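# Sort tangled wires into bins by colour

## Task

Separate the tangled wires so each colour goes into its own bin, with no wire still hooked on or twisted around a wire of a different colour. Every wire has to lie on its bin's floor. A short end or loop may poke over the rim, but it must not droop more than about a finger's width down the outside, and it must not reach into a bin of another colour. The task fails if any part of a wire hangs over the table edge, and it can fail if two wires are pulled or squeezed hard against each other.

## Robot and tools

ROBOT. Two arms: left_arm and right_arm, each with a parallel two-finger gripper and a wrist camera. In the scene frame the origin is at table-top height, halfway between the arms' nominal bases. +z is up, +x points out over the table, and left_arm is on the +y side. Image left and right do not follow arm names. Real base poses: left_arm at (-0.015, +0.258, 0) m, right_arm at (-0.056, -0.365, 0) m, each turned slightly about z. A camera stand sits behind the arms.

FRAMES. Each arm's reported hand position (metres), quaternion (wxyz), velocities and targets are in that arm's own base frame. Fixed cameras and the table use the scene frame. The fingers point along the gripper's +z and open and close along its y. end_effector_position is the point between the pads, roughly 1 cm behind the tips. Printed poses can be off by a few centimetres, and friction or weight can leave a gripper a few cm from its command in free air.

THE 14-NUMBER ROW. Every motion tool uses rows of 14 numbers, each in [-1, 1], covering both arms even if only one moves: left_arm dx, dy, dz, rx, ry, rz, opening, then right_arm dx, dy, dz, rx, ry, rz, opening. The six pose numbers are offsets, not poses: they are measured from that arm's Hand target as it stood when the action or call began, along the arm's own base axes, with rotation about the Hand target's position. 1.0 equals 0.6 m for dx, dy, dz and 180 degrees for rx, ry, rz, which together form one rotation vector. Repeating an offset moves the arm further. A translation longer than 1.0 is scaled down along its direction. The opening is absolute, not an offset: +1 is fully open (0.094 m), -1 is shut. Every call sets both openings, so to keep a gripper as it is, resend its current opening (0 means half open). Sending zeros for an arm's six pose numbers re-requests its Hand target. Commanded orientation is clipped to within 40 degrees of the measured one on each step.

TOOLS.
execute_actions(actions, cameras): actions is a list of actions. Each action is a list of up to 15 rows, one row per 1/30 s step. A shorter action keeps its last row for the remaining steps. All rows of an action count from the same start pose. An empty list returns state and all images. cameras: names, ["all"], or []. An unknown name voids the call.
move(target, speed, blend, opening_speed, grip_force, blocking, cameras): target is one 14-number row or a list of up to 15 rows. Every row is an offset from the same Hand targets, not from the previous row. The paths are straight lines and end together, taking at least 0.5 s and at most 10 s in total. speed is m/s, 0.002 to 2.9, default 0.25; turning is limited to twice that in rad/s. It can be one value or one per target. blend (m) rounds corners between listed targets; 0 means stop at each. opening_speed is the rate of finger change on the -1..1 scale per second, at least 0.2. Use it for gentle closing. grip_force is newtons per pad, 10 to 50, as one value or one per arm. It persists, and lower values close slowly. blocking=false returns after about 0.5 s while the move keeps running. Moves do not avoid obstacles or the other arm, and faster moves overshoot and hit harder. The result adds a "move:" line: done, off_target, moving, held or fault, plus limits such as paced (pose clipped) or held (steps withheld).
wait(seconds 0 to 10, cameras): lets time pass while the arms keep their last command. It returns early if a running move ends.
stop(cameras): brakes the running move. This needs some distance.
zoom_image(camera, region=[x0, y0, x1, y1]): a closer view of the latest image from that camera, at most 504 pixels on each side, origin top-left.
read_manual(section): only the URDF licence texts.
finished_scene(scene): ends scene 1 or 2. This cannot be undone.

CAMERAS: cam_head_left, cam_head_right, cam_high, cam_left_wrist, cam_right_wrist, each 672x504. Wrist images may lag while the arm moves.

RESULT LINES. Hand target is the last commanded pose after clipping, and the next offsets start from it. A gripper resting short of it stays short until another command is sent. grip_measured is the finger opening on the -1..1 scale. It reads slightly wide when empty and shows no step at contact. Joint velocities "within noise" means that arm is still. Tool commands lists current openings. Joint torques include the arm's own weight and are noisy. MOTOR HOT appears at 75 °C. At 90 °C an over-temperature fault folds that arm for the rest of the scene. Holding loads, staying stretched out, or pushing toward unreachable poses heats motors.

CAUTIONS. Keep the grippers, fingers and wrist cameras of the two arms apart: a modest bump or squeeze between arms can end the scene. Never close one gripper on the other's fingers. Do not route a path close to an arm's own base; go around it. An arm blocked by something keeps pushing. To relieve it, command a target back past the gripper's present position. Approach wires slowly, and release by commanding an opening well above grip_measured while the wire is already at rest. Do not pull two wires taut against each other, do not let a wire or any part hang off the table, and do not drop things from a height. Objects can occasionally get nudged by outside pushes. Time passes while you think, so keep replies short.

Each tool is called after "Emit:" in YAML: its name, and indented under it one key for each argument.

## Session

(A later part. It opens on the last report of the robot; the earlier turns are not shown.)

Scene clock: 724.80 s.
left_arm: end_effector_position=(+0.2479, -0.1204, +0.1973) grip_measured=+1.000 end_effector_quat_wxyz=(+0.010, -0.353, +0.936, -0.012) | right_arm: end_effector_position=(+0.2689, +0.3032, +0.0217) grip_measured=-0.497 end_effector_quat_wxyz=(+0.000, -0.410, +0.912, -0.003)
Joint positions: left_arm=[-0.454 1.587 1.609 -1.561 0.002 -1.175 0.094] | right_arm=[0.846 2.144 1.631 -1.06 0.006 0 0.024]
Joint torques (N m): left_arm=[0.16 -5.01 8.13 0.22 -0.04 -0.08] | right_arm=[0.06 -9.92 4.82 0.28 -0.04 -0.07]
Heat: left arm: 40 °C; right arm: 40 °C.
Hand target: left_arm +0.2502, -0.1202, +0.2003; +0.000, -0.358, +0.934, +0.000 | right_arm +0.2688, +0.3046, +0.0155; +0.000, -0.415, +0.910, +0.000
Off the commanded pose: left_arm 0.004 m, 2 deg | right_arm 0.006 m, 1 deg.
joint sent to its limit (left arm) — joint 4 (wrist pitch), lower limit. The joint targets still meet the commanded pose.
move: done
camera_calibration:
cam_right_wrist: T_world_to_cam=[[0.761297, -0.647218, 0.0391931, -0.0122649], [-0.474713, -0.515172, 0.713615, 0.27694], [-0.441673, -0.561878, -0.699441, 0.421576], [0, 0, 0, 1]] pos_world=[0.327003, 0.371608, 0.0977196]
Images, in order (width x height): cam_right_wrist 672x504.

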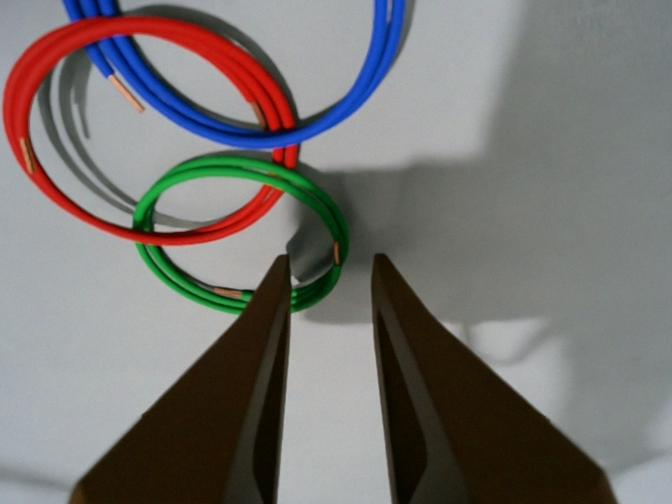

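Emit:
move:
  target: [0, 0, 0, 0, 0, 0, 1.0, 0, 0, 0, 0, 0, 0, -1.0]
  speed: 0.05
  grip_force: [50, 20]
  cameras: ["cam_right_wrist"]

Emit:
zoom_image:
  camera: "cam_right_wrist"
  region: [250, 190, 420, 330]

Scene clock: 737.33 s.
left_arm: end_effector_position=(+0.2479, -0.1204, +0.1973) grip_measured=+1.000 end_effector_quat_wxyz=(+0.010, -0.353, +0.936, -0.012) | right_arm: end_effector_position=(+0.2691, +0.3035, +0.0217) grip_measured=-0.960 end_effector_quat_wxyz=(+0.001, -0.410, +0.912, -0.003)
Joint positions: left_arm=[-0.454 1.587 1.609 -1.561 0.002 -1.175 0.094] | right_arm=[0.846 2.144 1.631 -1.059 0.006 0 0.002]
Joint torques (N m): left_arm=[0.16 -5 8.12 0.22 -0.05 -0.09] | right_arm=[0.02 -9.85 4.78 0.31 0 -0.06]
Heat: left arm: 40 °C; right arm: 40 °C.
Hand target: left_arm +0.2502, -0.1202, +0.2003; +0.000, -0.358, +0.934, +0.000 | right_arm +0.2688, +0.3046, +0.0155; +0.000, -0.415, +0.910, +0.000
Off the commanded pose: left_arm 0.004 m, 2 deg | right_arm 0.006 m, 1 deg.
joint sent to its limit (left arm) — joint 4 (wrist pitch), lower limit. The joint targets still meet the commanded pose.
grip_force (N): 50, 20
move: done
camera_calibration:
cam_right_wrist: T_world_to_cam=[[0.76129, -0.647222, 0.0392683, -0.0122992], [-0.475454, -0.516019, 0.712509, 0.277663], [-0.440888, -0.561096, -0.700564, 0.421477], [0, 0, 0, 1]] pos_world=[0.327203, 0.371808, 0.0979177]
Images, in order (width x height): cam_right_wrist 672x504.

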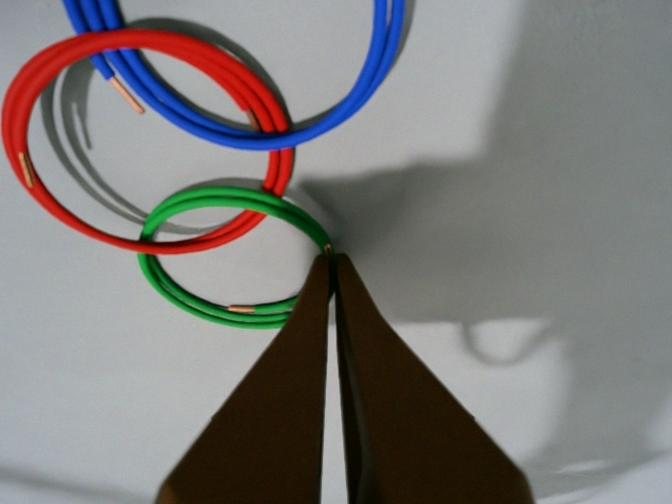

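Scaled by 2.965 from the camera's 672x504 image, which has a finer 960x720 frame.

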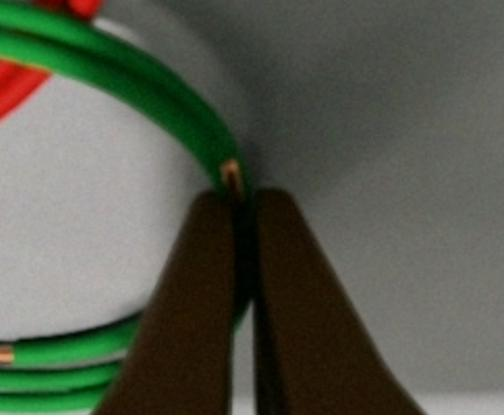

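Emit:
move:
  target: [0, 0, 0, 0, 0, 0, 1.0, 0, 0, 0.05, 0, 0, 0, -1.0]
  speed: 0.04
  cameras: ["cam_right_wrist", "cam_left_wrist"]

Emit:
zoom_image:
  camera: "cam_right_wrist"
  region: [100, 150, 400, 380]

Emit:
zoom_image:
  camera: "cam_left_wrist"
  region: [410, 60, 580, 260]

Scene clock: 746.43 s.
left_arm: end_effector_position=(+0.2479, -0.1204, +0.1973) grip_measured=+1.000 end_effector_quat_wxyz=(+0.010, -0.353, +0.936, -0.012) | right_arm: end_effector_position=(+0.2637, +0.2975, +0.0293) grip_measured=-0.961 end_effector_quat_wxyz=(-0.017, -0.410, +0.912, -0.011)
Joint positions: left_arm=[-0.454 1.587 1.609 -1.561 0.002 -1.175 0.094] | right_arm=[0.846 2.144 1.661 -1.129 0.006 0 0.002]
Joint torques (N m): left_arm=[0.14 -5.03 8.13 0.22 -0.05 -0.08] | right_arm=[-0.06 -12.33 8.68 -0.04 0 -0.1]
Heat: left arm: 40 °C; right arm: 40 °C.
Hand target: left_arm +0.2502, -0.1202, +0.2003; +0.000, -0.358, +0.934, +0.000 | right_arm +0.2688, +0.3046, +0.0455; +0.000, -0.415, +0.910, +0.000
Off the commanded pose: left_arm 0.004 m, 2 deg | right_arm 0.018 m, 2 deg.
joint sent to its limit (left arm) — joint 4 (wrist pitch), lower limit. The joint targets still meet the commanded pose.
grip_force (N): 50, 20
move: off_target (right_arm)
camera_calibration:
cam_left_wrist: T_world_to_cam=[[0.670965, -0.740492, 0.0384487, -0.265783], [-0.543804, -0.45617, 0.704405, -0.0514825], [-0.504067, -0.493539, -0.708756, 0.321134], [0, 0, 0, 1]] pos_world=[0.312207, -0.0618027, 0.274089]
cam_right_wrist: T_world_to_cam=[[0.762309, -0.64607, 0.0384542, -0.0129926], [-0.456182, -0.494211, 0.740036, 0.254269], [-0.45911, -0.581678, -0.671467, 0.431049], [0, 0, 0, 1]] pos_world=[0.323796, 0.368, 0.101767]
Images, in order (width x height): cam_left_wrist 672x504, cam_right_wrist 672x504.

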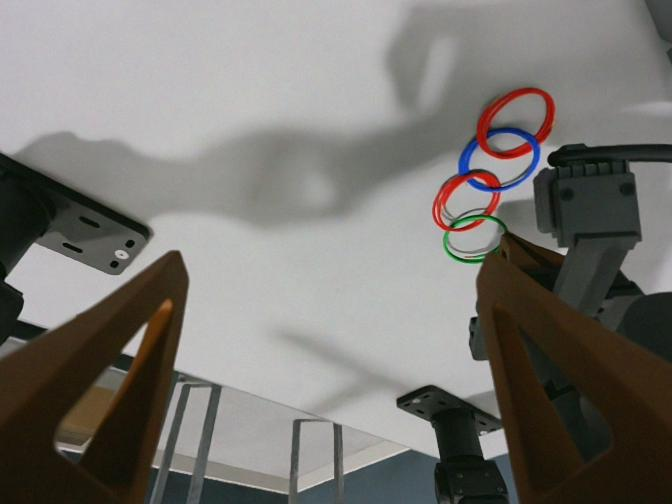

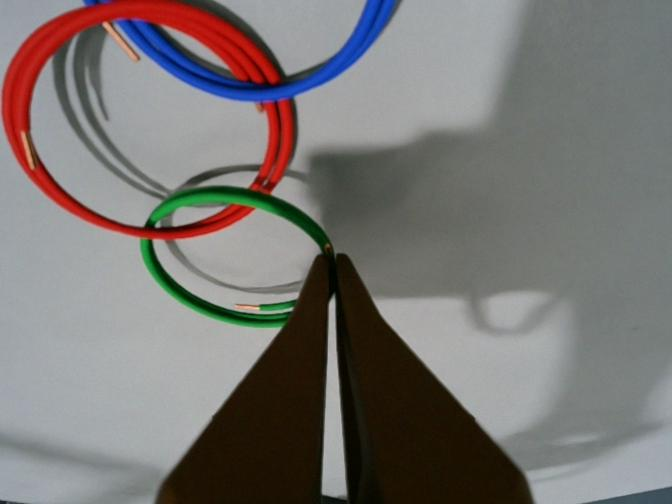

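Scaled by 1.680 from the camera's 672x504 image, which has a finer 960x720 frame.

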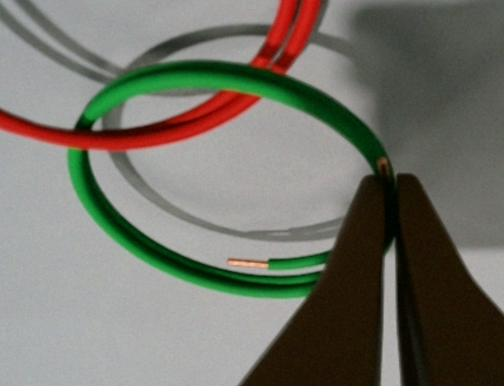

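Scaled by 2.520 from the camera's 672x504 image, which has a finer 960x720 frame.

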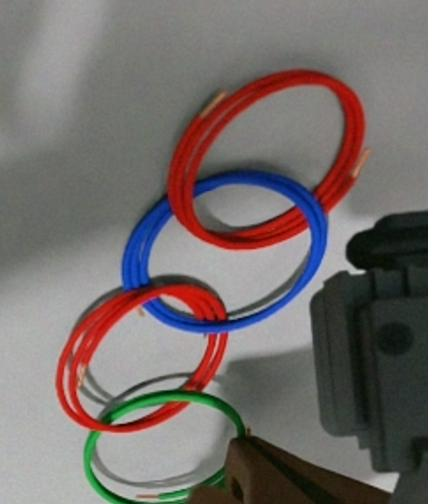

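Emit:
move:
  target: [0, 0, 0, 0, 0, 0, 1.0, 0, 0, 0.05, 0, 0, 0, -1.0]
  speed: 0.04
  cameras: ["cam_right_wrist", "cam_left_wrist"]

Emit:
zoom_image:
  camera: "cam_right_wrist"
  region: [100, 120, 400, 380]

Emit:
zoom_image:
  camera: "cam_left_wrist"
  region: [420, 80, 550, 280]

Scene clock: 828.87 s.
left_arm: end_effector_position=(+0.2479, -0.1204, +0.1973) grip_measured=+1.000 end_effector_quat_wxyz=(+0.010, -0.353, +0.936, -0.012) | right_arm: end_effector_position=(+0.2641, +0.2979, +0.0539) grip_measured=-0.961 end_effector_quat_wxyz=(-0.023, -0.410, +0.912, -0.014)
Joint positions: left_arm=[-0.454 1.587 1.609 -1.561 0.002 -1.175 0.094] | right_arm=[0.846 2.14 1.753 -1.238 0.006 0 0.002]
Joint torques (N m): left_arm=[0.16 -5.04 8.09 0.22 -0.05 -0.08] | right_arm=[0.05 -13.45 8.77 -0.05 -0.04 -0.11]
Heat: left arm: 40 °C; right arm: 43 °C.
Hand target: left_arm +0.2502, -0.1202, +0.2003; +0.000, -0.358, +0.934, +0.000 | right_arm +0.2688, +0.3046, +0.0754; +0.000, -0.415, +0.910, +0.000
Off the commanded pose: left_arm 0.004 m, 2 deg | right_arm 0.023 m, 3 deg.
joint sent to its limit (left arm) — joint 4 (wrist pitch), lower limit. The joint targets still meet the commanded pose.
grip_force (N): 50, 20
move: off_target (right_arm)
camera_calibration:
cam_left_wrist: T_world_to_cam=[[0.670965, -0.740492, 0.0384487, -0.265783], [-0.543804, -0.45617, 0.704405, -0.0514825], [-0.504067, -0.493539, -0.708756, 0.321134], [0, 0, 0, 1]] pos_world=[0.312207, -0.0618027, 0.274089]
cam_right_wrist: T_world_to_cam=[[0.762664, -0.645673, 0.0380867, -0.0140841], [-0.449715, -0.487036, 0.7487, 0.23206], [-0.464865, -0.588135, -0.661814, 0.450866], [0, 0, 0, 1]] pos_world=[0.324694, 0.369098, 0.125183]
Images, in order (width x height): cam_left_wrist 672x504, cam_right_wrist 672x504.

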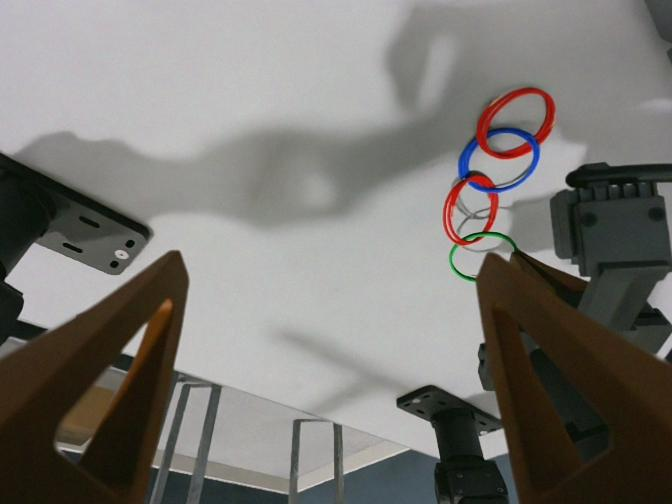

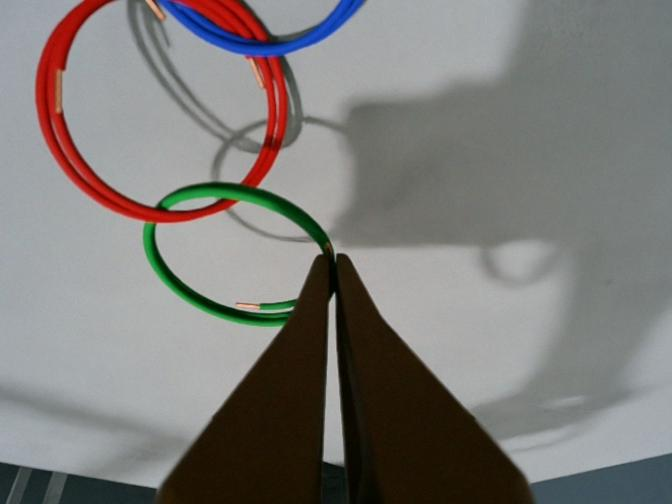

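Scaled by 1.680 from the camera's 672x504 image, which has a finer 960x720 frame.

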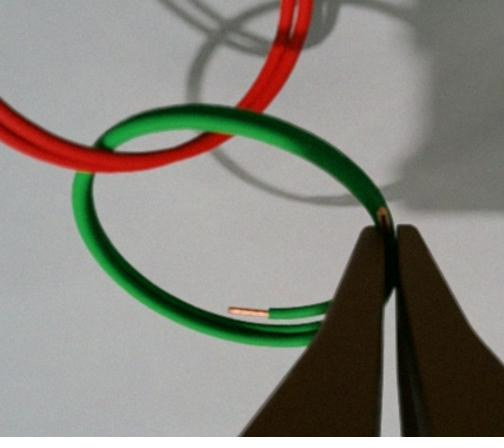

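Scaled by 2.520 from the camera's 672x504 image, which has a finer 960x720 frame.

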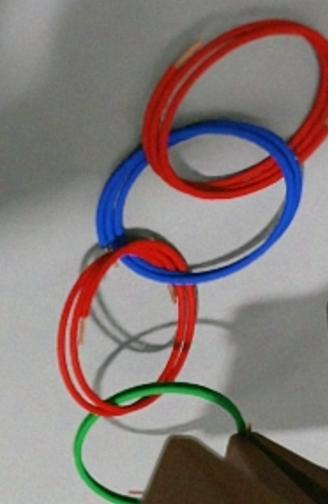

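Emit:
zoom_image:
  camera: "cam_right_wrist"
  region: [290, 220, 370, 300]

Emit:
zoom_image:
  camera: "cam_right_wrist"
  region: [220, 270, 320, 350]

Scaled by 6.300 from the camera's 672x504 image, which has a finer 960x720 frame.

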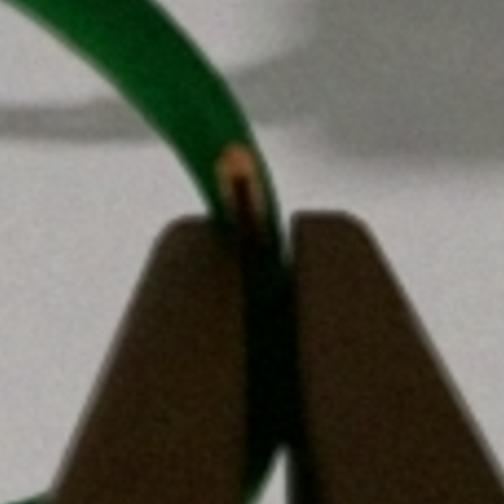

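Scaled by 5.040 from the camera's 672x504 image, which has a finer 960x720 frame.

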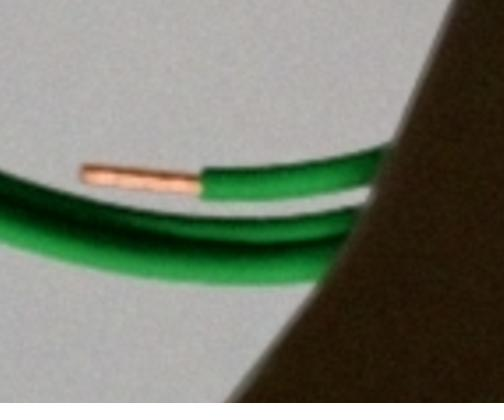

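Emit:
move:
  target: [0, 0, 0, 0, 0, 0, 1.0, 0, 0, 0.1, 0, 0, 0, -1.0]
  speed: 0.05
  cameras: ["cam_right_wrist", "cam_left_wrist", "cam_head_right"]

Emit:
zoom_image:
  camera: "cam_right_wrist"
  region: [50, 60, 400, 380]

Emit:
zoom_image:
  camera: "cam_left_wrist"
  region: [420, 80, 570, 300]

Scene clock: 935.07 s.
left_arm: end_effector_position=(+0.2479, -0.1204, +0.1973) grip_measured=+1.000 end_effector_quat_wxyz=(+0.010, -0.353, +0.936, -0.012) | right_arm: end_effector_position=(+0.2669, +0.3011, +0.1209) grip_measured=-0.961 end_effector_quat_wxyz=(-0.015, -0.410, +0.912, -0.010)
Joint positions: left_arm=[-0.454 1.587 1.609 -1.561 0.002 -1.175 0.094] | right_arm=[0.846 2.135 2.012 -1.484 0.006 0 0.002]
Joint torques (N m): left_arm=[0.17 -5.05 8.1 0.21 -0.05 -0.08] | right_arm=[0.1 -12.03 8.94 -0.09 -0.02 -0.07]
Motor temperatures (°C): left_arm=[31 37 40 33 28 28 29] | right_arm=[30 48 39 34 31 29 29]
Heat: left arm: 40 °C; right arm: 48 °C.
Hand target: left_arm +0.2502, -0.1202, +0.2003; +0.000, -0.358, +0.934, +0.000 | right_arm +0.2688, +0.3047, +0.1354; +0.000, -0.415, +0.910, +0.000
Off the commanded pose: left_arm 0.004 m, 2 deg | right_arm 0.015 m, 2 deg.
joint sent to its limit (left arm) — joint 4 (wrist pitch), lower limit. The joint targets still meet the commanded pose.
grip_force (N): 50, 20
move: off_target (right_arm)
camera_calibration:
cam_left_wrist: T_world_to_cam=[[0.670965, -0.740492, 0.0384487, -0.265783], [-0.543804, -0.45617, 0.704405, -0.0514825], [-0.504067, -0.493539, -0.708756, 0.321134], [0, 0, 0, 1]] pos_world=[0.312207, -0.0618027, 0.274089]
cam_right_wrist: T_world_to_cam=[[0.762145, -0.646259, 0.0385145, -0.0165002], [-0.458614, -0.496948, 0.736693, 0.191529], [-0.456955, -0.57913, -0.67513, 0.495199], [0, 0, 0, 1]] pos_world=[0.326697, 0.371301, 0.193861]
Images, in order (width x height): cam_head_right 672x504, cam_left_wrist 672x504, cam_right_wrist 672x504.

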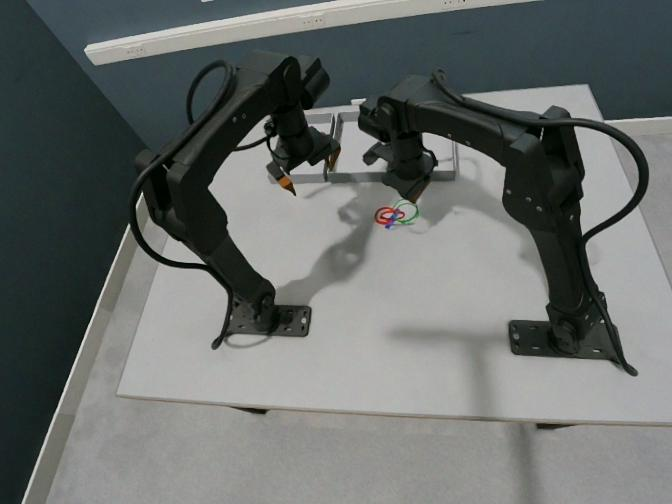

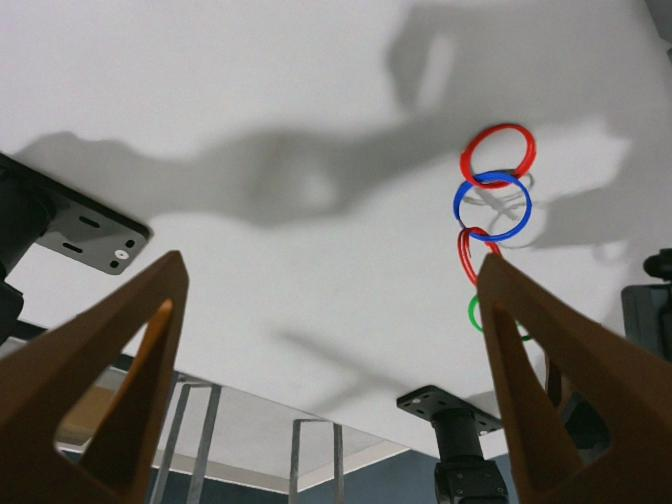

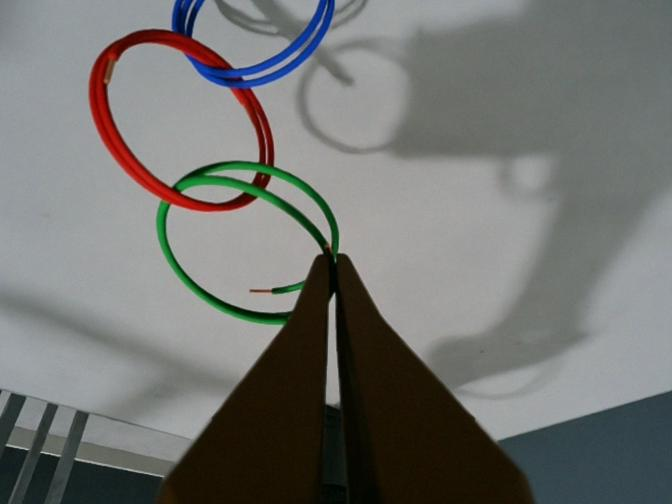

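Scaled by 1.440 from the camera's 672x504 image, which has a finer 960x720 frame.

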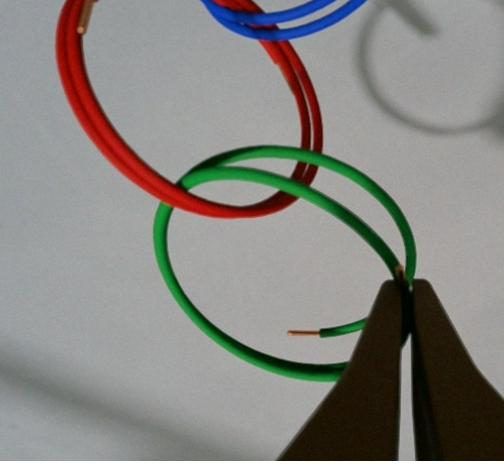

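Scaled by 2.291 from the camera's 672x504 image, which has a finer 960x720 frame.

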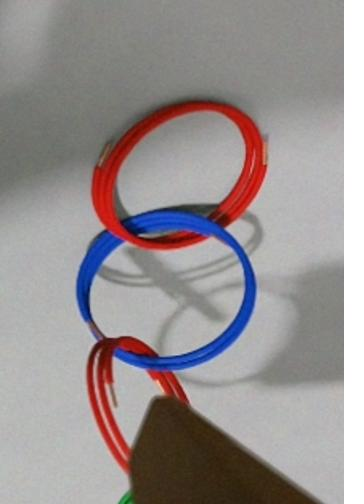

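Emit:
move:
  target:
    - [0, 0, 0, 0, 0, 0, 1.0, -0.04, -0.06, -0.04, 0, 0, 0, -1.0]
    - [0, 0, 0, 0, 0, 0, 1.0, -0.076, -0.122, -0.197, 0, 0, 0, -1.0]
  speed: 0.08
  blend: [0.02, 0]
  cameras: ["cam_right_wrist", "cam_left_wrist"]

Emit:
zoom_image:
  camera: "cam_right_wrist"
  region: [50, 60, 400, 380]

Emit:
zoom_image:
  camera: "cam_left_wrist"
  region: [400, 80, 570, 300]

Scene clock: 973.90 s.
left_arm: end_effector_position=(+0.2479, -0.1204, +0.1973) grip_measured=+1.000 end_effector_quat_wxyz=(+0.010, -0.353, +0.936, -0.012) | right_arm: end_effector_position=(+0.2176, +0.2268, +0.0167) grip_measured=-0.961 end_effector_quat_wxyz=(-0.021, -0.412, +0.911, -0.012)
Joint positions: left_arm=[-0.454 1.587 1.609 -1.561 0.002 -1.175 0.094] | right_arm=[0.807 1.866 1.2 -0.952 0.006 -0.044 0.002]
Joint torques (N m): left_arm=[0.16 -4.98 8.14 0.22 -0.04 -0.09] | right_arm=[-0.44 -9.48 4.08 0.48 -0.04 -0.12]
Heat: left arm: 40 °C; right arm: 46 °C.
Hand target: left_arm +0.2502, -0.1202, +0.2003; +0.000, -0.358, +0.934, +0.000 | right_arm +0.2232, +0.2314, +0.0172; +0.000, -0.415, +0.910, -0.001
Off the commanded pose: left_arm 0.004 m, 2 deg | right_arm 0.007 m, 3 deg.
joint sent to its limit (left arm) — joint 4 (wrist pitch), lower limit. The joint targets still meet the commanded pose.
grip_force (N): 50, 20
move: off_target (right_arm)
camera_calibration:
cam_left_wrist: T_world_to_cam=[[0.670965, -0.740492, 0.0384487, -0.265783], [-0.543804, -0.45617, 0.704405, -0.0514825], [-0.504067, -0.493539, -0.708756, 0.321134], [0, 0, 0, 1]] pos_world=[0.312207, -0.0618027, 0.274089]
cam_right_wrist: T_world_to_cam=[[0.765438, -0.642493, 0.0361722, -0.0244338], [-0.449458, -0.493544, 0.744582, 0.205845], [-0.460536, -0.586189, -0.666551, 0.361498], [0, 0, 0, 1]] pos_world=[0.277704, 0.297801, 0.0885719]
Images, in order (width x height): cam_left_wrist 672x504, cam_right_wrist 672x504.

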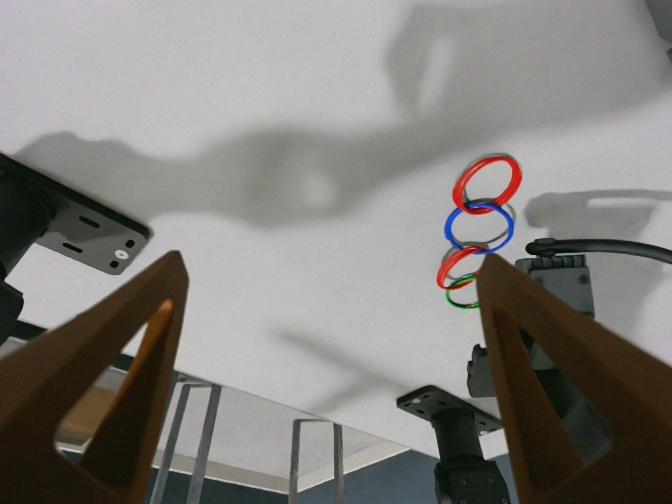

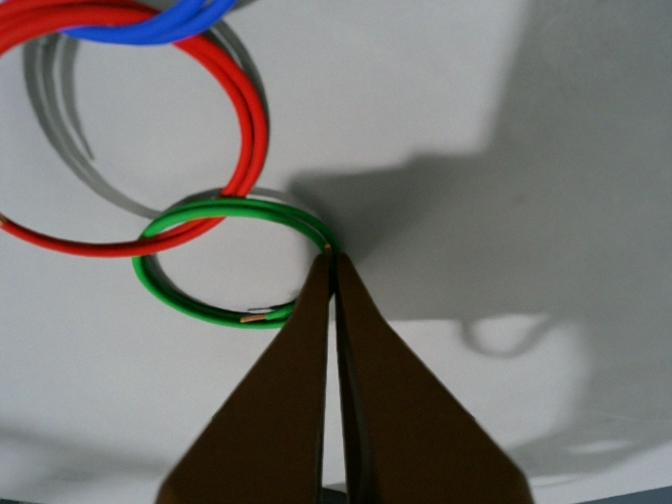

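Scaled by 1.440 from the camera's 672x504 image, which has a finer 960x720 frame.

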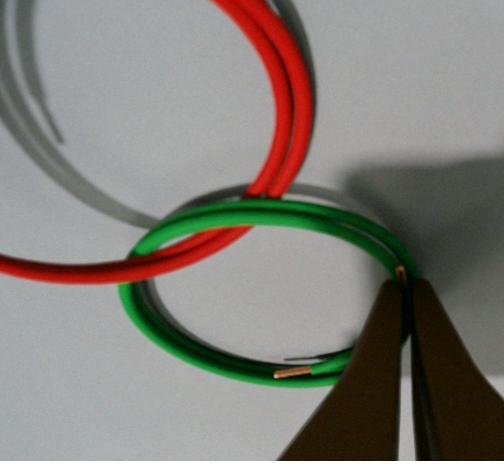

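Scaled by 2.291 from the camera's 672x504 image, which has a finer 960x720 frame.

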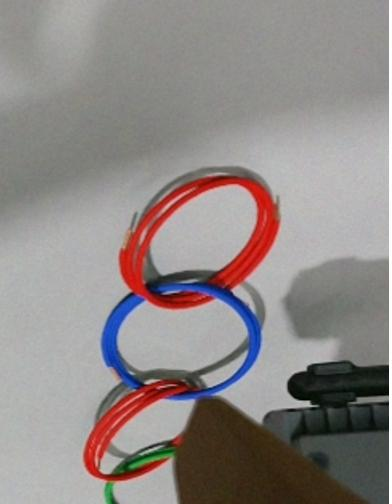

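Emit:
move:
  target:
    - [0, 0, 0, 0, 0, 0, 1.0, 0, 0, 0, 0, 0, 0, -0.85]
    - [0, 0, 0, 0, 0, 0, 1.0, 0, 0, 0.13, 0, 0, 0, -0.5]
  speed: 0.08
  opening_speed: 0.3
  cameras: ["cam_right_wrist", "cam_left_wrist"]

Emit:
zoom_image:
  camera: "cam_right_wrist"
  region: [50, 60, 400, 380]

Scene clock: 983.10 s.
left_arm: end_effector_position=(+0.2479, -0.1204, +0.1973) grip_measured=+1.000 end_effector_quat_wxyz=(+0.010, -0.353, +0.936, -0.012) | right_arm: end_effector_position=(+0.2170, +0.2277, +0.0803) grip_measured=-0.503 end_effector_quat_wxyz=(-0.020, -0.413, +0.911, -0.008)
Joint positions: left_arm=[-0.454 1.587 1.609 -1.561 0.002 -1.175 0.094] | right_arm=[0.807 1.791 1.369 -1.192 0 -0.044 0.023]
Joint torques (N m): left_arm=[0.14 -5.03 8.12 0.21 -0.04 -0.09] | right_arm=[-0.43 -9.78 8.68 -0.05 0.05 -0.07]
Heat: left arm: 40 °C; right arm: 45 °C.
Hand target: left_arm +0.2502, -0.1202, +0.2003; +0.000, -0.358, +0.934, +0.000 | right_arm +0.2233, +0.2314, +0.0953; +0.000, -0.415, +0.910, +0.000
Off the commanded pose: left_arm 0.004 m, 2 deg | right_arm 0.017 m, 3 deg.
joint sent to its limit (left arm) — joint 4 (wrist pitch), lower limit. The joint targets still meet the commanded pose.
grip_force (N): 50, 20
move: off_target (right_arm); target 2's new opening was sent with right_arm's hand 0.017 m and 2 deg from that target
camera_calibration:
cam_left_wrist: T_world_to_cam=[[0.670965, -0.740492, 0.0384487, -0.265783], [-0.543804, -0.45617, 0.704405, -0.0514825], [-0.504067, -0.493539, -0.708756, 0.321134], [0, 0, 0, 1]] pos_world=[0.312207, -0.0618027, 0.274089]
cam_right_wrist: T_world_to_cam=[[0.765811, -0.642353, 0.0302753, -0.025289], [-0.448037, -0.499192, 0.741667, 0.159962], [-0.461299, -0.581541, -0.670084, 0.403576], [0, 0, 0, 1]] pos_world=[0.277205, 0.298303, 0.152557]
Images, in order (width x height): cam_left_wrist 672x504, cam_right_wrist 672x504.

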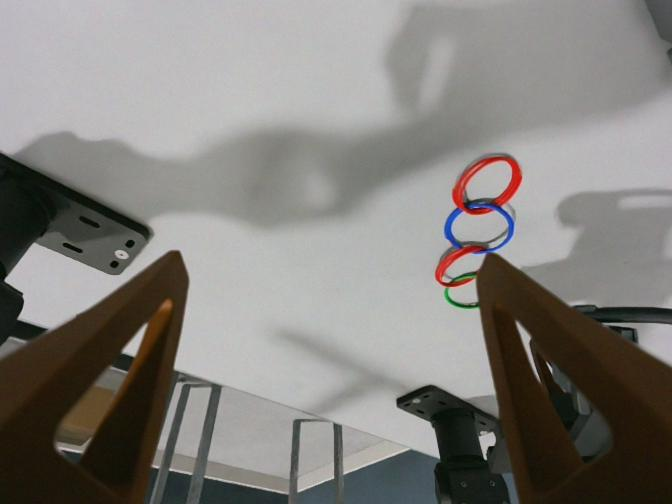

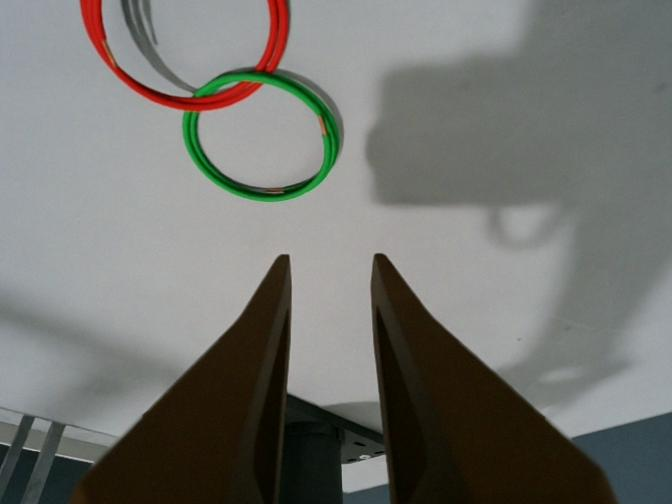

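Scaled by 1.440 from the camera's 672x504 image, which has a finer 960x720 frame.

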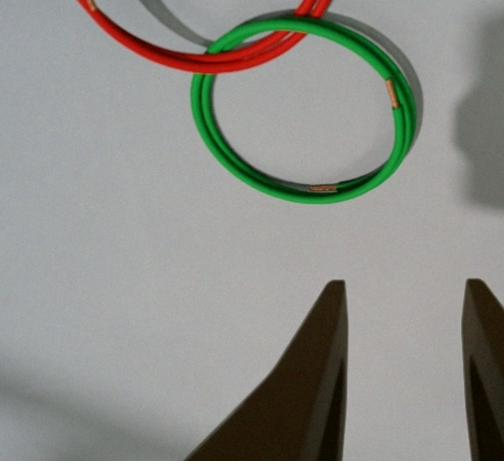

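Emit:
move:
  target:
    - [0, 0, 0, 0, 0, 0, 1.0, 0.1278, -0.3523, 0.0912, 0, 0, 0, -0.5]
    - [-0.0137, -0.293, -0.1, -0.0116, -0.2753, -0.4651, 1.0, 0.1278, -0.3523, 0.0912, 0, 0, 0, -0.5]
    - [-0.0137, -0.293, -0.2538, -0.0116, -0.2753, -0.4651, 1.0, 0.1278, -0.3523, 0.0912, 0, 0, 0, -0.5]
  speed: 0.25
  blend: [0.05, 0.03, 0]
  cameras: ["cam_left_wrist"]

Emit:
zoom_image:
  camera: "cam_left_wrist"
  region: [180, 130, 500, 370]

Scene clock: 1008.13 s.
left_arm: end_effector_position=(+0.2429, -0.2938, +0.0521) grip_measured=+1.000 end_effector_quat_wxyz=(+0.353, +0.362, +0.850, -0.150) | right_arm: end_effector_position=(+0.2958, +0.0187, +0.1439) grip_measured=-0.503 end_effector_quat_wxyz=(-0.006, -0.411, +0.912, -0.004)
Joint positions: left_arm=[-0.922 1.509 0.617 0.106 -0.084 -0.083 0.094] | right_arm=[0.066 1.673 1.485 -1.392 0.011 -0.78 0.023]
Joint torques (N m): left_arm=[-0.28 -4.21 6.06 2.07 -0.01 0.05] | right_arm=[-0.16 -6.34 8.95 0 -0.09 -0.13]
Motor temperatures (°C): left_arm=[31 36 40 34 28 28 29] | right_arm=[30 43 38 33 31 29 28]
Heat: left arm: 40 °C; right arm: 43 °C.
Hand target: left_arm +0.2420, -0.2961, +0.0481; +0.351, +0.366, +0.848, -0.152 | right_arm +0.2999, +0.0200, +0.1500; +0.000, -0.415, +0.910, -0.001
Off the commanded pose: left_arm 0.005 m, 1 deg | right_arm 0.007 m, 1 deg.
grip_force (N): 50, 20
move: done
camera_calibration:
cam_left_wrist: T_world_to_cam=[[-0.71738, -0.696471, 0.0171485, -0.034059], [-0.696519, 0.717527, 0.00393825, 0.387387], [-0.0150474, -0.00911901, -0.999845, 0.168778], [0, 0, 0, 1]] pos_world=[0.247929, -0.300143, 0.16781]
Images, in order (width x height): cam_left_wrist 672x504.

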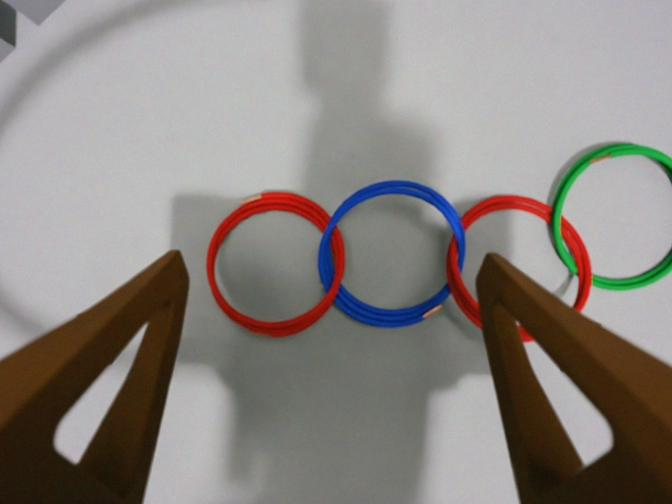

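Scaled by 1.575 from the camera's 672x504 image, which has a finer 960x720 frame.

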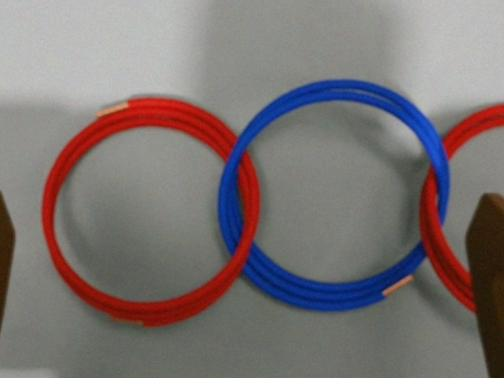

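Emit:
zoom_image:
  camera: "cam_left_wrist"
  region: [200, 180, 300, 260]

Emit:
zoom_image:
  camera: "cam_left_wrist"
  region: [210, 270, 310, 350]

Emit:
zoom_image:
  camera: "cam_left_wrist"
  region: [380, 260, 480, 340]

Emit:
zoom_image:
  camera: "cam_left_wrist"
  region: [290, 170, 390, 320]

Scaled by 5.040 from the camera's 672x504 image, which has a finer 960x720 frame.

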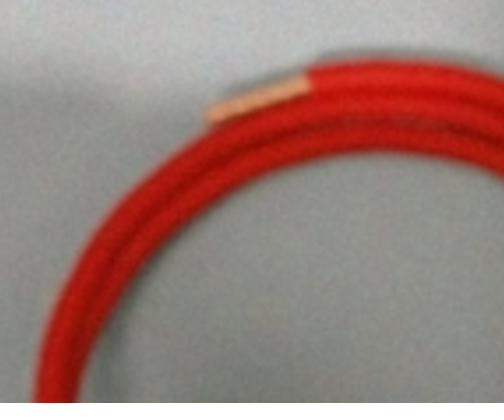

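Scaled by 5.040 from the camera's 672x504 image, which has a finer 960x720 frame.

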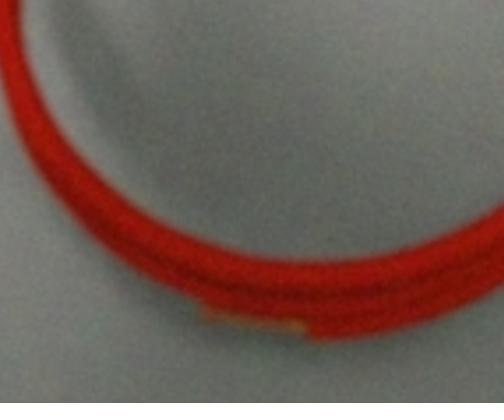

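Scaled by 5.040 from the camera's 672x504 image, which has a finer 960x720 frame.

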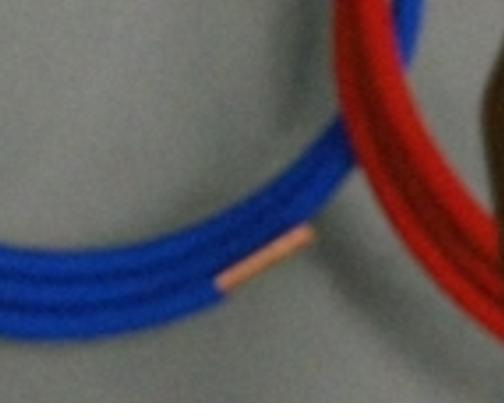

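Scaled by 3.360 from the camera's 672x504 image, which has a finer 960x720 frame.

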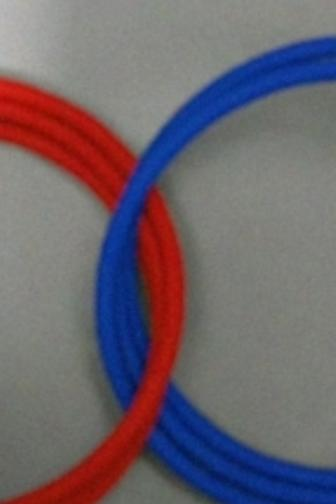

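Emit:
move:
  target:
    - [0.0687, -0.0007, 0.13, -0.0128, 0.2818, 0.5168, -0.4, 0, 0, 0, 0, 0, 0, -0.5]
    - [0.0687, -0.0007, 0.02, -0.0128, 0.2818, 0.5168, -0.4, 0, 0, 0, 0, 0, 0, -0.5]
  speed: 0.2
  blend: [0.03, 0]
  cameras: ["cam_left_wrist"]

Emit:
zoom_image:
  camera: "cam_left_wrist"
  region: [230, 120, 450, 300]

Scene clock: 1088.57 s.
left_arm: end_effector_position=(+0.2831, -0.2999, +0.0679) grip_measured=-0.397 end_effector_quat_wxyz=(+0.002, -0.432, +0.902, -0.011) | right_arm: end_effector_position=(+0.2958, +0.0187, +0.1439) grip_measured=-0.503 end_effector_quat_wxyz=(-0.006, -0.411, +0.912, -0.004)
Joint positions: left_arm=[-0.815 2.112 1.767 -1.202 0.003 -1.708 0.028] | right_arm=[0.066 1.673 1.485 -1.392 0.011 -0.78 0.023]
Joint torques (N m): left_arm=[0.29 -9.68 5.98 0.3 -0.06 -0.09] | right_arm=[-0.25 -6.23 9.01 -0.04 -0.06 -0.11]
Motor temperatures (°C): left_arm=[31 36 38 40 28 28 29] | right_arm=[30 39 39 32 31 29 28]
Heat: left arm: 40 °C; right arm: 39 °C.
Hand target: left_arm +0.2832, -0.2964, +0.0601; +0.000, -0.438, +0.899, +0.000 | right_arm +0.2999, +0.0200, +0.1500; +0.000, -0.415, +0.910, -0.001
Off the commanded pose: left_arm 0.009 m, 2 deg | right_arm 0.007 m, 1 deg.
grip_force (N): 50, 20
move: done
camera_calibration:
cam_left_wrist: T_world_to_cam=[[0.788239, -0.614565, 0.0314557, -0.412377], [-0.446705, -0.536288, 0.716135, -0.0754346], [-0.423242, -0.578537, -0.697253, 0.109329], [0, 0, 0, 1]] pos_world=[0.337627, -0.230636, 0.143223]
Images, in order (width x height): cam_left_wrist 672x504.

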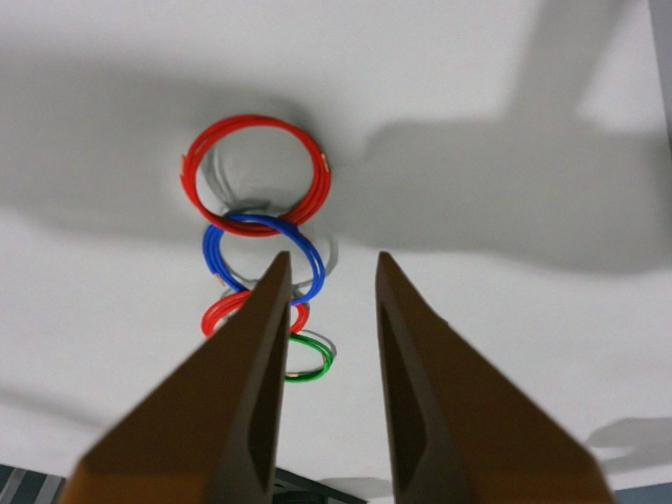

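Scaled by 2.291 from the camera's 672x504 image, which has a finer 960x720 frame.

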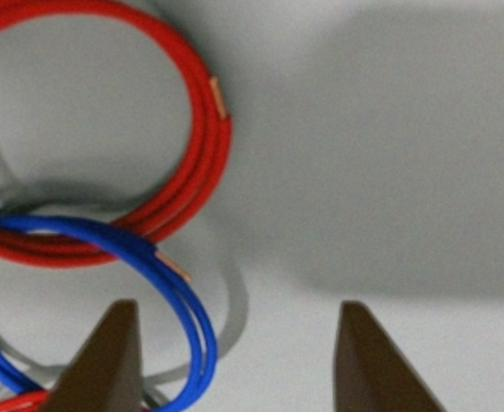

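Emit:
move:
  target: [-0.002, 0.0065, -0.0532, 0, 0, 0, -0.4, 0, 0, 0, 0, 0, 0, -0.5]
  speed: 0.06
  cameras: ["cam_left_wrist"]

Emit:
zoom_image:
  camera: "cam_left_wrist"
  region: [250, 150, 420, 290]

Scene clock: 1121.43 s.
left_arm: end_effector_position=(+0.2836, -0.2984, +0.0410) grip_measured=-0.397 end_effector_quat_wxyz=(+0.004, -0.433, +0.901, -0.018) | right_arm: end_effector_position=(+0.2958, +0.0187, +0.1439) grip_measured=-0.503 end_effector_quat_wxyz=(-0.006, -0.411, +0.912, -0.004)
Joint positions: left_arm=[-0.812 2.112 1.658 -1.08 0.003 -1.708 0.028] | right_arm=[0.066 1.673 1.485 -1.392 0.011 -0.78 0.023]
Joint torques (N m): left_arm=[0.36 -8.92 5.44 0.33 -0.06 -0.04] | right_arm=[-0.23 -6.2 8.96 -0.03 -0.09 -0.08]
Heat: left arm: 38 °C; right arm: 39 °C.
Hand target: left_arm +0.2821, -0.2924, +0.0281; +0.000, -0.438, +0.899, +0.001 | right_arm +0.2999, +0.0200, +0.1500; +0.000, -0.415, +0.910, -0.001
Off the commanded pose: left_arm 0.014 m, 2 deg | right_arm 0.007 m, 1 deg.
grip_force (N): 50, 20
move: off_target (left_arm)
camera_calibration:
cam_left_wrist: T_world_to_cam=[[0.790207, -0.61113, 0.0457444, -0.411164], [-0.451777, -0.530469, 0.717286, -0.0519628], [-0.414089, -0.587471, -0.695275, 0.0862826], [0, 0, 0, 1]] pos_world=[0.337158, -0.228151, 0.116071]
Images, in order (width x height): cam_left_wrist 672x504.

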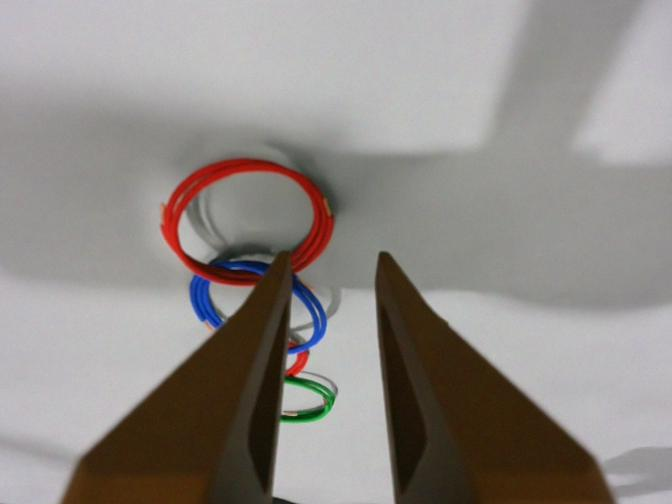

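Scaled by 2.965 from the camera's 672x504 image, which has a finer 960x720 frame.

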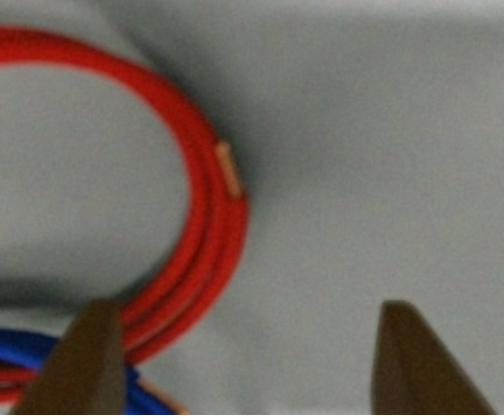

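Emit:
move:
  target:
    - [0, 0, 0.1, 0, 0, 0, -0.4, 0, 0, 0, 0, 0, 0, -0.5]
    - [-0.0053, 0.0518, 0.15, 0, 0, -0.5444, -0.4, 0, 0, 0, 0, 0, 0, -0.5]
    - [-0.0053, 0.0518, 0.035, 0, 0, -0.5444, -0.4, 0, 0, 0, 0, 0, 0, -0.5]
  speed: 0.15
  blend: [0.02, 0.02, 0]
  cameras: ["cam_left_wrist"]

Emit:
zoom_image:
  camera: "cam_left_wrist"
  region: [200, 130, 470, 320]

Scene clock: 1323.13 s.
left_arm: end_effector_position=(+0.2750, -0.2621, +0.0457) grip_measured=-0.397 end_effector_quat_wxyz=(-0.011, +0.392, +0.920, +0.002) | right_arm: end_effector_position=(+0.2958, +0.0187, +0.1439) grip_measured=-0.503 end_effector_quat_wxyz=(-0.006, -0.411, +0.912, -0.004)
Joint positions: left_arm=[-0.762 2.043 1.572 -1.122 0.004 0.043 0.028] | right_arm=[0.066 1.673 1.485 -1.392 0.011 -0.78 0.023]
Joint torques (N m): left_arm=[0.47 -11.44 5.29 0.43 -0.07 0.04] | right_arm=[-0.21 -6.23 9.01 -0.01 -0.1 -0.11]
Motor temperatures (°C): left_arm=[30 39 36 33 28 28 29] | right_arm=[30 36 39 31 31 29 28]
Heat: left arm: 39 °C; right arm: 39 °C.
Hand target: left_arm +0.2789, -0.2613, +0.0491; +0.001, +0.391, +0.920, +0.000 | right_arm +0.2999, +0.0200, +0.1500; +0.000, -0.415, +0.910, -0.001
Off the commanded pose: left_arm 0.005 m, 1 deg | right_arm 0.007 m, 1 deg.
grip_force (N): 50, 20
move: done
camera_calibration:
cam_left_wrist: T_world_to_cam=[[-0.709964, -0.704104, 0.013745, 0.0072527], [-0.476676, 0.494827, 0.726585, 0.235298], [-0.518393, 0.509297, -0.686939, 0.423159], [0, 0, 0, 1]] pos_world=[0.336673, -0.326839, 0.119621]
Images, in order (width x height): cam_left_wrist 672x504.

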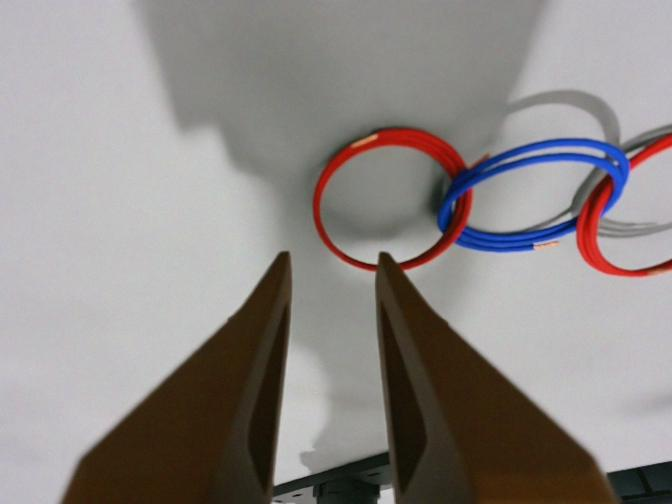

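Scaled by 1.867 from the camera's 672x504 image, which has a finer 960x720 frame.

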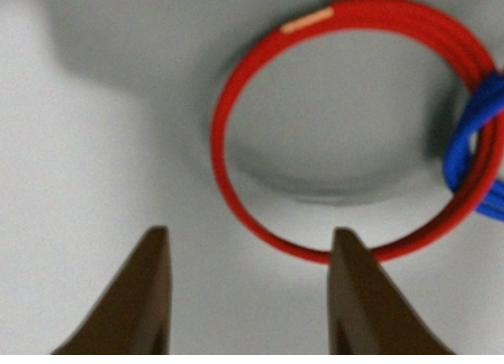

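Emit:
move:
  target: [0.0035, 0.0063, -0.0518, 0, 0, 0, -0.4, 0, 0, 0, 0, 0, 0, -0.5]
  speed: 0.06
  cameras: ["cam_left_wrist"]

Emit:
zoom_image:
  camera: "cam_left_wrist"
  region: [250, 170, 430, 320]

Scene clock: 1337.10 s.
left_arm: end_effector_position=(+0.2789, -0.2596, +0.0248) grip_measured=-0.397 end_effector_quat_wxyz=(+0.002, +0.392, +0.920, -0.003) | right_arm: end_effector_position=(+0.2958, +0.0187, +0.1439) grip_measured=-0.503 end_effector_quat_wxyz=(-0.006, -0.411, +0.912, -0.004)
Joint positions: left_arm=[-0.75 2.043 1.486 -1.008 0.004 0.054 0.028] | right_arm=[0.066 1.673 1.485 -1.392 0.011 -0.78 0.023]
Joint torques (N m): left_arm=[0.38 -9.17 5.27 0.51 -0.07 0.04] | right_arm=[-0.28 -6.32 9.09 -0.02 -0.05 -0.11]
Heat: left arm: 42 °C; right arm: 39 °C.
Hand target: left_arm +0.2810, -0.2575, +0.0180; +0.001, +0.391, +0.920, +0.000 | right_arm +0.2999, +0.0200, +0.1500; +0.000, -0.415, +0.910, -0.001
Off the commanded pose: left_arm 0.007 m, 0 deg | right_arm 0.007 m, 1 deg.
grip_force (N): 50, 20
move: done
camera_calibration:
cam_left_wrist: T_world_to_cam=[[-0.709707, -0.704379, 0.0128822, 0.0120068], [-0.491572, 0.508223, 0.707153, 0.259151], [-0.504651, 0.495539, -0.706943, 0.402637], [0, 0, 0, 1]] pos_world=[0.339104, -0.322772, 0.101227]
Images, in order (width x height): cam_left_wrist 672x504.

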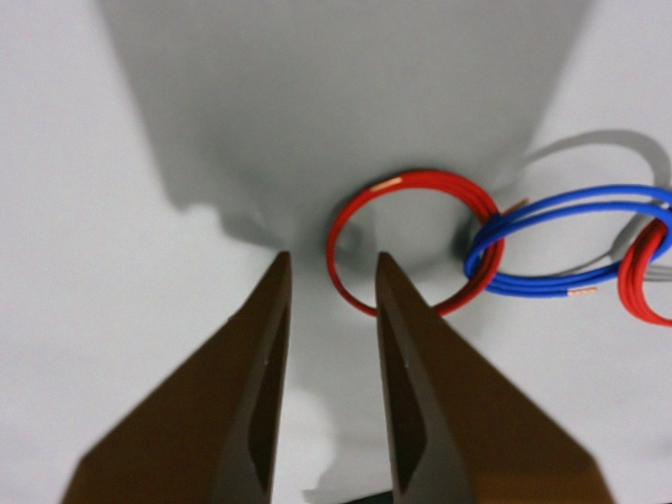

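Scaled by 2.800 from the camera's 672x504 image, which has a finer 960x720 frame.

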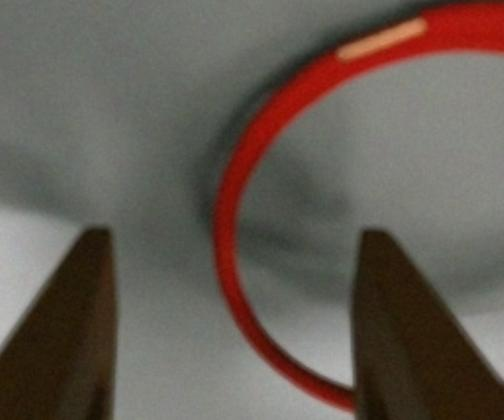

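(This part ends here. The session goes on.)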